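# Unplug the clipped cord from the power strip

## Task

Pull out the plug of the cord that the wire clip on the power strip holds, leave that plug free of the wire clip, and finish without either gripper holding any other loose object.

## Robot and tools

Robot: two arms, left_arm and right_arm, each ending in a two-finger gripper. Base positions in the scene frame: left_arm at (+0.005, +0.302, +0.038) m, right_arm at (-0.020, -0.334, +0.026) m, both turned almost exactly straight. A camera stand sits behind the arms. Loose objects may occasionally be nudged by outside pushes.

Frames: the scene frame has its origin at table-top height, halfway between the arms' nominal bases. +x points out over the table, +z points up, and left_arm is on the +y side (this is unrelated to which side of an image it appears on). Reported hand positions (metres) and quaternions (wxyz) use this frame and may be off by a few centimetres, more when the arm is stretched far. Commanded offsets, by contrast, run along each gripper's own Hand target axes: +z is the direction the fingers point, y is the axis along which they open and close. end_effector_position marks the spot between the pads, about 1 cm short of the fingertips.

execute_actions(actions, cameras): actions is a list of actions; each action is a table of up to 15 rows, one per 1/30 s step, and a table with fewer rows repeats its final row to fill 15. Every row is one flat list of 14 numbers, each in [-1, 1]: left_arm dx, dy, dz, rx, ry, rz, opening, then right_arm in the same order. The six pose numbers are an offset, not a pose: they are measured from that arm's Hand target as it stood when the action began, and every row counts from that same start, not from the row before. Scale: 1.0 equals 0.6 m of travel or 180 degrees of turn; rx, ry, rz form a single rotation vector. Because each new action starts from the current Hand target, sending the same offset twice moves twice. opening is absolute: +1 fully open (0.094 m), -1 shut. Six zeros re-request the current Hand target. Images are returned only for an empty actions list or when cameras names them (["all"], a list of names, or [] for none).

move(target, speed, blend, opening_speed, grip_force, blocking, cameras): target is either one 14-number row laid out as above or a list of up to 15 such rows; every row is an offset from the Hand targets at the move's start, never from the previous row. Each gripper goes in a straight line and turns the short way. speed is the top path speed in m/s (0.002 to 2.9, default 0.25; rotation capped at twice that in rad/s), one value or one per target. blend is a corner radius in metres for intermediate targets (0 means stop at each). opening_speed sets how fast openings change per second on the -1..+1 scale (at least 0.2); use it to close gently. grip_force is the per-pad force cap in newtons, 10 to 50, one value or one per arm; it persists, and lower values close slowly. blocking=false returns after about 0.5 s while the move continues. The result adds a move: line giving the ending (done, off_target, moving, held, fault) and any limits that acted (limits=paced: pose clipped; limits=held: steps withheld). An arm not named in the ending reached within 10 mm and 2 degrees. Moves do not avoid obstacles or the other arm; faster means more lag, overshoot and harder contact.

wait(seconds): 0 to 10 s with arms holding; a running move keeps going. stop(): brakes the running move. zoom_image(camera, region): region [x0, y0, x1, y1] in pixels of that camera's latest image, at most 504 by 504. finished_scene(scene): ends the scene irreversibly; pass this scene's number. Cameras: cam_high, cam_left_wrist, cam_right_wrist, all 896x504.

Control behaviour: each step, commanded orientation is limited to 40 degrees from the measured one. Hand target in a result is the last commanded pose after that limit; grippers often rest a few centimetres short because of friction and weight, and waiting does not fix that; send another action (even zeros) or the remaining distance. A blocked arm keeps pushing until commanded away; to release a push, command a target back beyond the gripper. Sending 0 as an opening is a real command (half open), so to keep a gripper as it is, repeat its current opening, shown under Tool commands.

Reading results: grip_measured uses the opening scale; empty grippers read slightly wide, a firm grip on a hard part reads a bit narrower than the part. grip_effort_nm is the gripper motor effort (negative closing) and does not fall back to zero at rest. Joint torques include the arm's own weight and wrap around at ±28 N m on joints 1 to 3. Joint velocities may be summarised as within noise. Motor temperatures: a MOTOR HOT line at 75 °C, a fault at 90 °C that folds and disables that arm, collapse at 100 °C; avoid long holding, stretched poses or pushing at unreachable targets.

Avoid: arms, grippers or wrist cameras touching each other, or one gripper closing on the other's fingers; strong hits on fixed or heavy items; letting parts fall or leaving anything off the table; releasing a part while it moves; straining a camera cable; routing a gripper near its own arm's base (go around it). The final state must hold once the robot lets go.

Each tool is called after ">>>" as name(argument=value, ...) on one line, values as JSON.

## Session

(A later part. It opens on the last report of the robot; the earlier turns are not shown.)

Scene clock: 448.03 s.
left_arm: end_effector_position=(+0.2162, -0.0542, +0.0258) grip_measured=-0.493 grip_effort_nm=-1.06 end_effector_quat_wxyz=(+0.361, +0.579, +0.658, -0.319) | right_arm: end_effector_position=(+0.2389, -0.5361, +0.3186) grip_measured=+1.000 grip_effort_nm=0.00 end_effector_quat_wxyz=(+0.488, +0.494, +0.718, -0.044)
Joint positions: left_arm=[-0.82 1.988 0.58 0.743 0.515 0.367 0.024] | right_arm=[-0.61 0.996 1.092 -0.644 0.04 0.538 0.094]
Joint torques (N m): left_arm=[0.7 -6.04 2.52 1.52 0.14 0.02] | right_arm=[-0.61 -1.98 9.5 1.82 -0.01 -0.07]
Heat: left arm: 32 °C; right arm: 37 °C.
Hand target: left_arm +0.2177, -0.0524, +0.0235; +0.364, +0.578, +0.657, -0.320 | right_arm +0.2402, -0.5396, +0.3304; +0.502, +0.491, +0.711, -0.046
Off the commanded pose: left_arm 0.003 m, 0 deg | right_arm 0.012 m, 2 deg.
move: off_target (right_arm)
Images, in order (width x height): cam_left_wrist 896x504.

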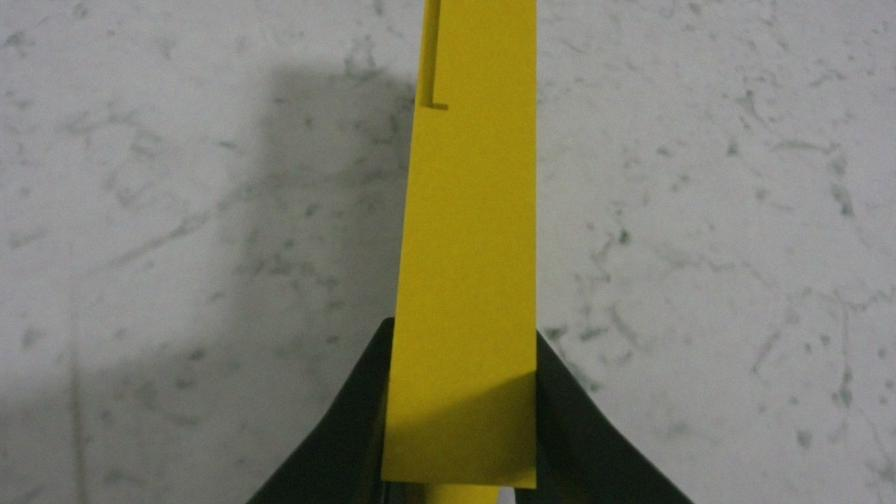

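>>> move(target=[[-0.0057,0,-0.0035,0,0,0,-0.25, 0,0,0,0,0,0,1]], speed=0.04, opening_speed=0.5, cameras=["cam_left_wrist"])

Scene clock: 460.47 s.
left_arm: end_effector_position=(+0.2158, -0.0541, +0.0255) grip_measured=-0.251 grip_effort_nm=0.05 end_effector_quat_wxyz=(+0.360, +0.580, +0.658, -0.319) | right_arm: end_effector_position=(+0.2389, -0.5361, +0.3186) grip_measured=+1.000 grip_effort_nm=0.00 end_effector_quat_wxyz=(+0.488, +0.494, +0.718, -0.044)
Joint positions: left_arm=[-0.82 1.988 0.58 0.741 0.517 0.367 0.035] | right_arm=[-0.61 0.996 1.092 -0.644 0.04 0.538 0.094]
Joint torques (N m): left_arm=[0.83 -7.65 2.4 1.36 0.14 0.04] | right_arm=[-0.55 -1.94 9.5 1.81 -0.02 -0.05]
Heat: left arm: 32 °C; right arm: 37 °C.
Hand target: left_arm +0.2176, -0.0526, +0.0275; +0.364, +0.578, +0.657, -0.320 | right_arm +0.2402, -0.5396, +0.3304; +0.502, +0.491, +0.711, -0.046
Off the commanded pose: left_arm 0.003 m, 1 deg | right_arm 0.012 m, 2 deg.
move: off_target (right_arm)
Images, in order (width x height): cam_left_wrist 896x504.

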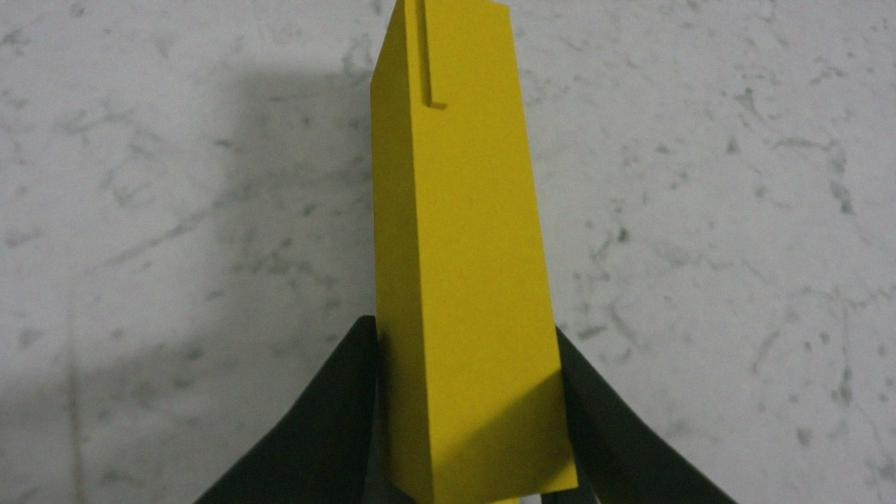

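>>> move(target=[[0,0,0,0,0,0,0.15, 0,0,0,0,0,0,1],[-0.1272,0,-0.0795,0,0,0,0.15, 0,0,0,0,0,0,1]], speed=0.08, opening_speed=0.6, cameras=["cam_left_wrist", "cam_high"])

Scene clock: 471.17 s.
left_arm: end_effector_position=(+0.2093, -0.0473, +0.0987) grip_measured=+0.148 grip_effort_nm=0.06 end_effector_quat_wxyz=(+0.341, +0.581, +0.668, -0.317) | right_arm: end_effector_position=(+0.2389, -0.5361, +0.3186) grip_measured=+1.000 grip_effort_nm=0.00 end_effector_quat_wxyz=(+0.488, +0.494, +0.718, -0.044)
Joint positions: left_arm=[-0.82 1.645 0.647 0.289 0.517 0.367 0.054] | right_arm=[-0.61 0.996 1.092 -0.644 0.04 0.538 0.094]
Joint torques (N m): left_arm=[0.81 -8.32 6.31 1.24 0.19 0] | right_arm=[-0.57 -1.91 9.47 1.82 -0.01 -0.02]
Heat: left arm: 32 °C; right arm: 37 °C.
Hand target: left_arm +0.2175, -0.0527, +0.1175; +0.364, +0.578, +0.657, -0.320 | right_arm +0.2402, -0.5396, +0.3304; +0.502, +0.491, +0.711, -0.046
Off the commanded pose: left_arm 0.021 m, 3 deg | right_arm 0.012 m, 2 deg.
move: off_target (left_arm, right_arm)
Images, in order (width x height): cam_high 896x504, cam_left_wrist 896x504.

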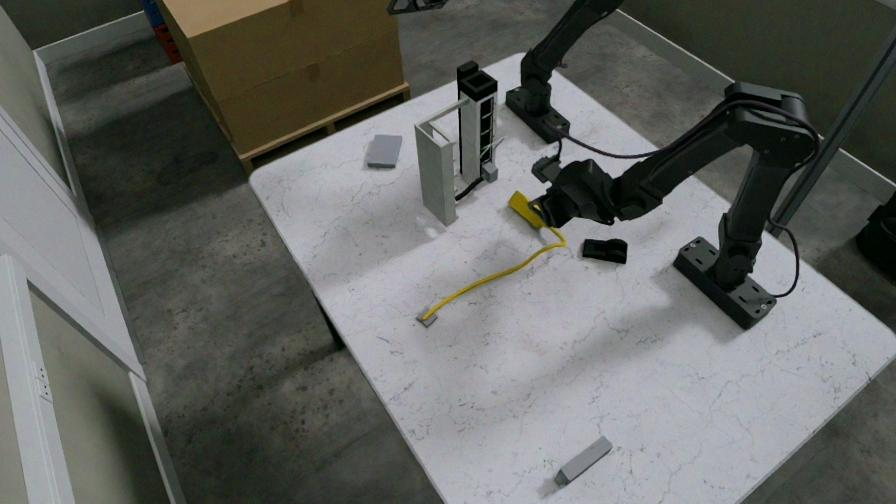

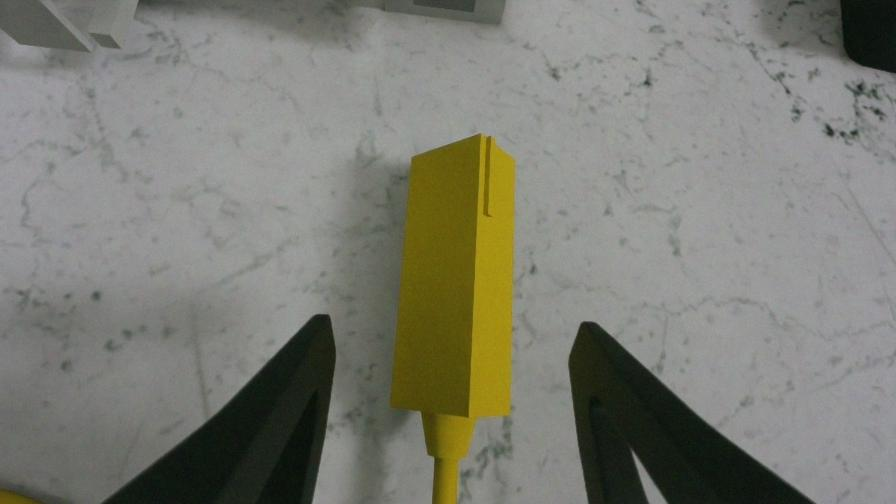

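>>> finished_scene(scene=2)

The scene is finished: the task was done.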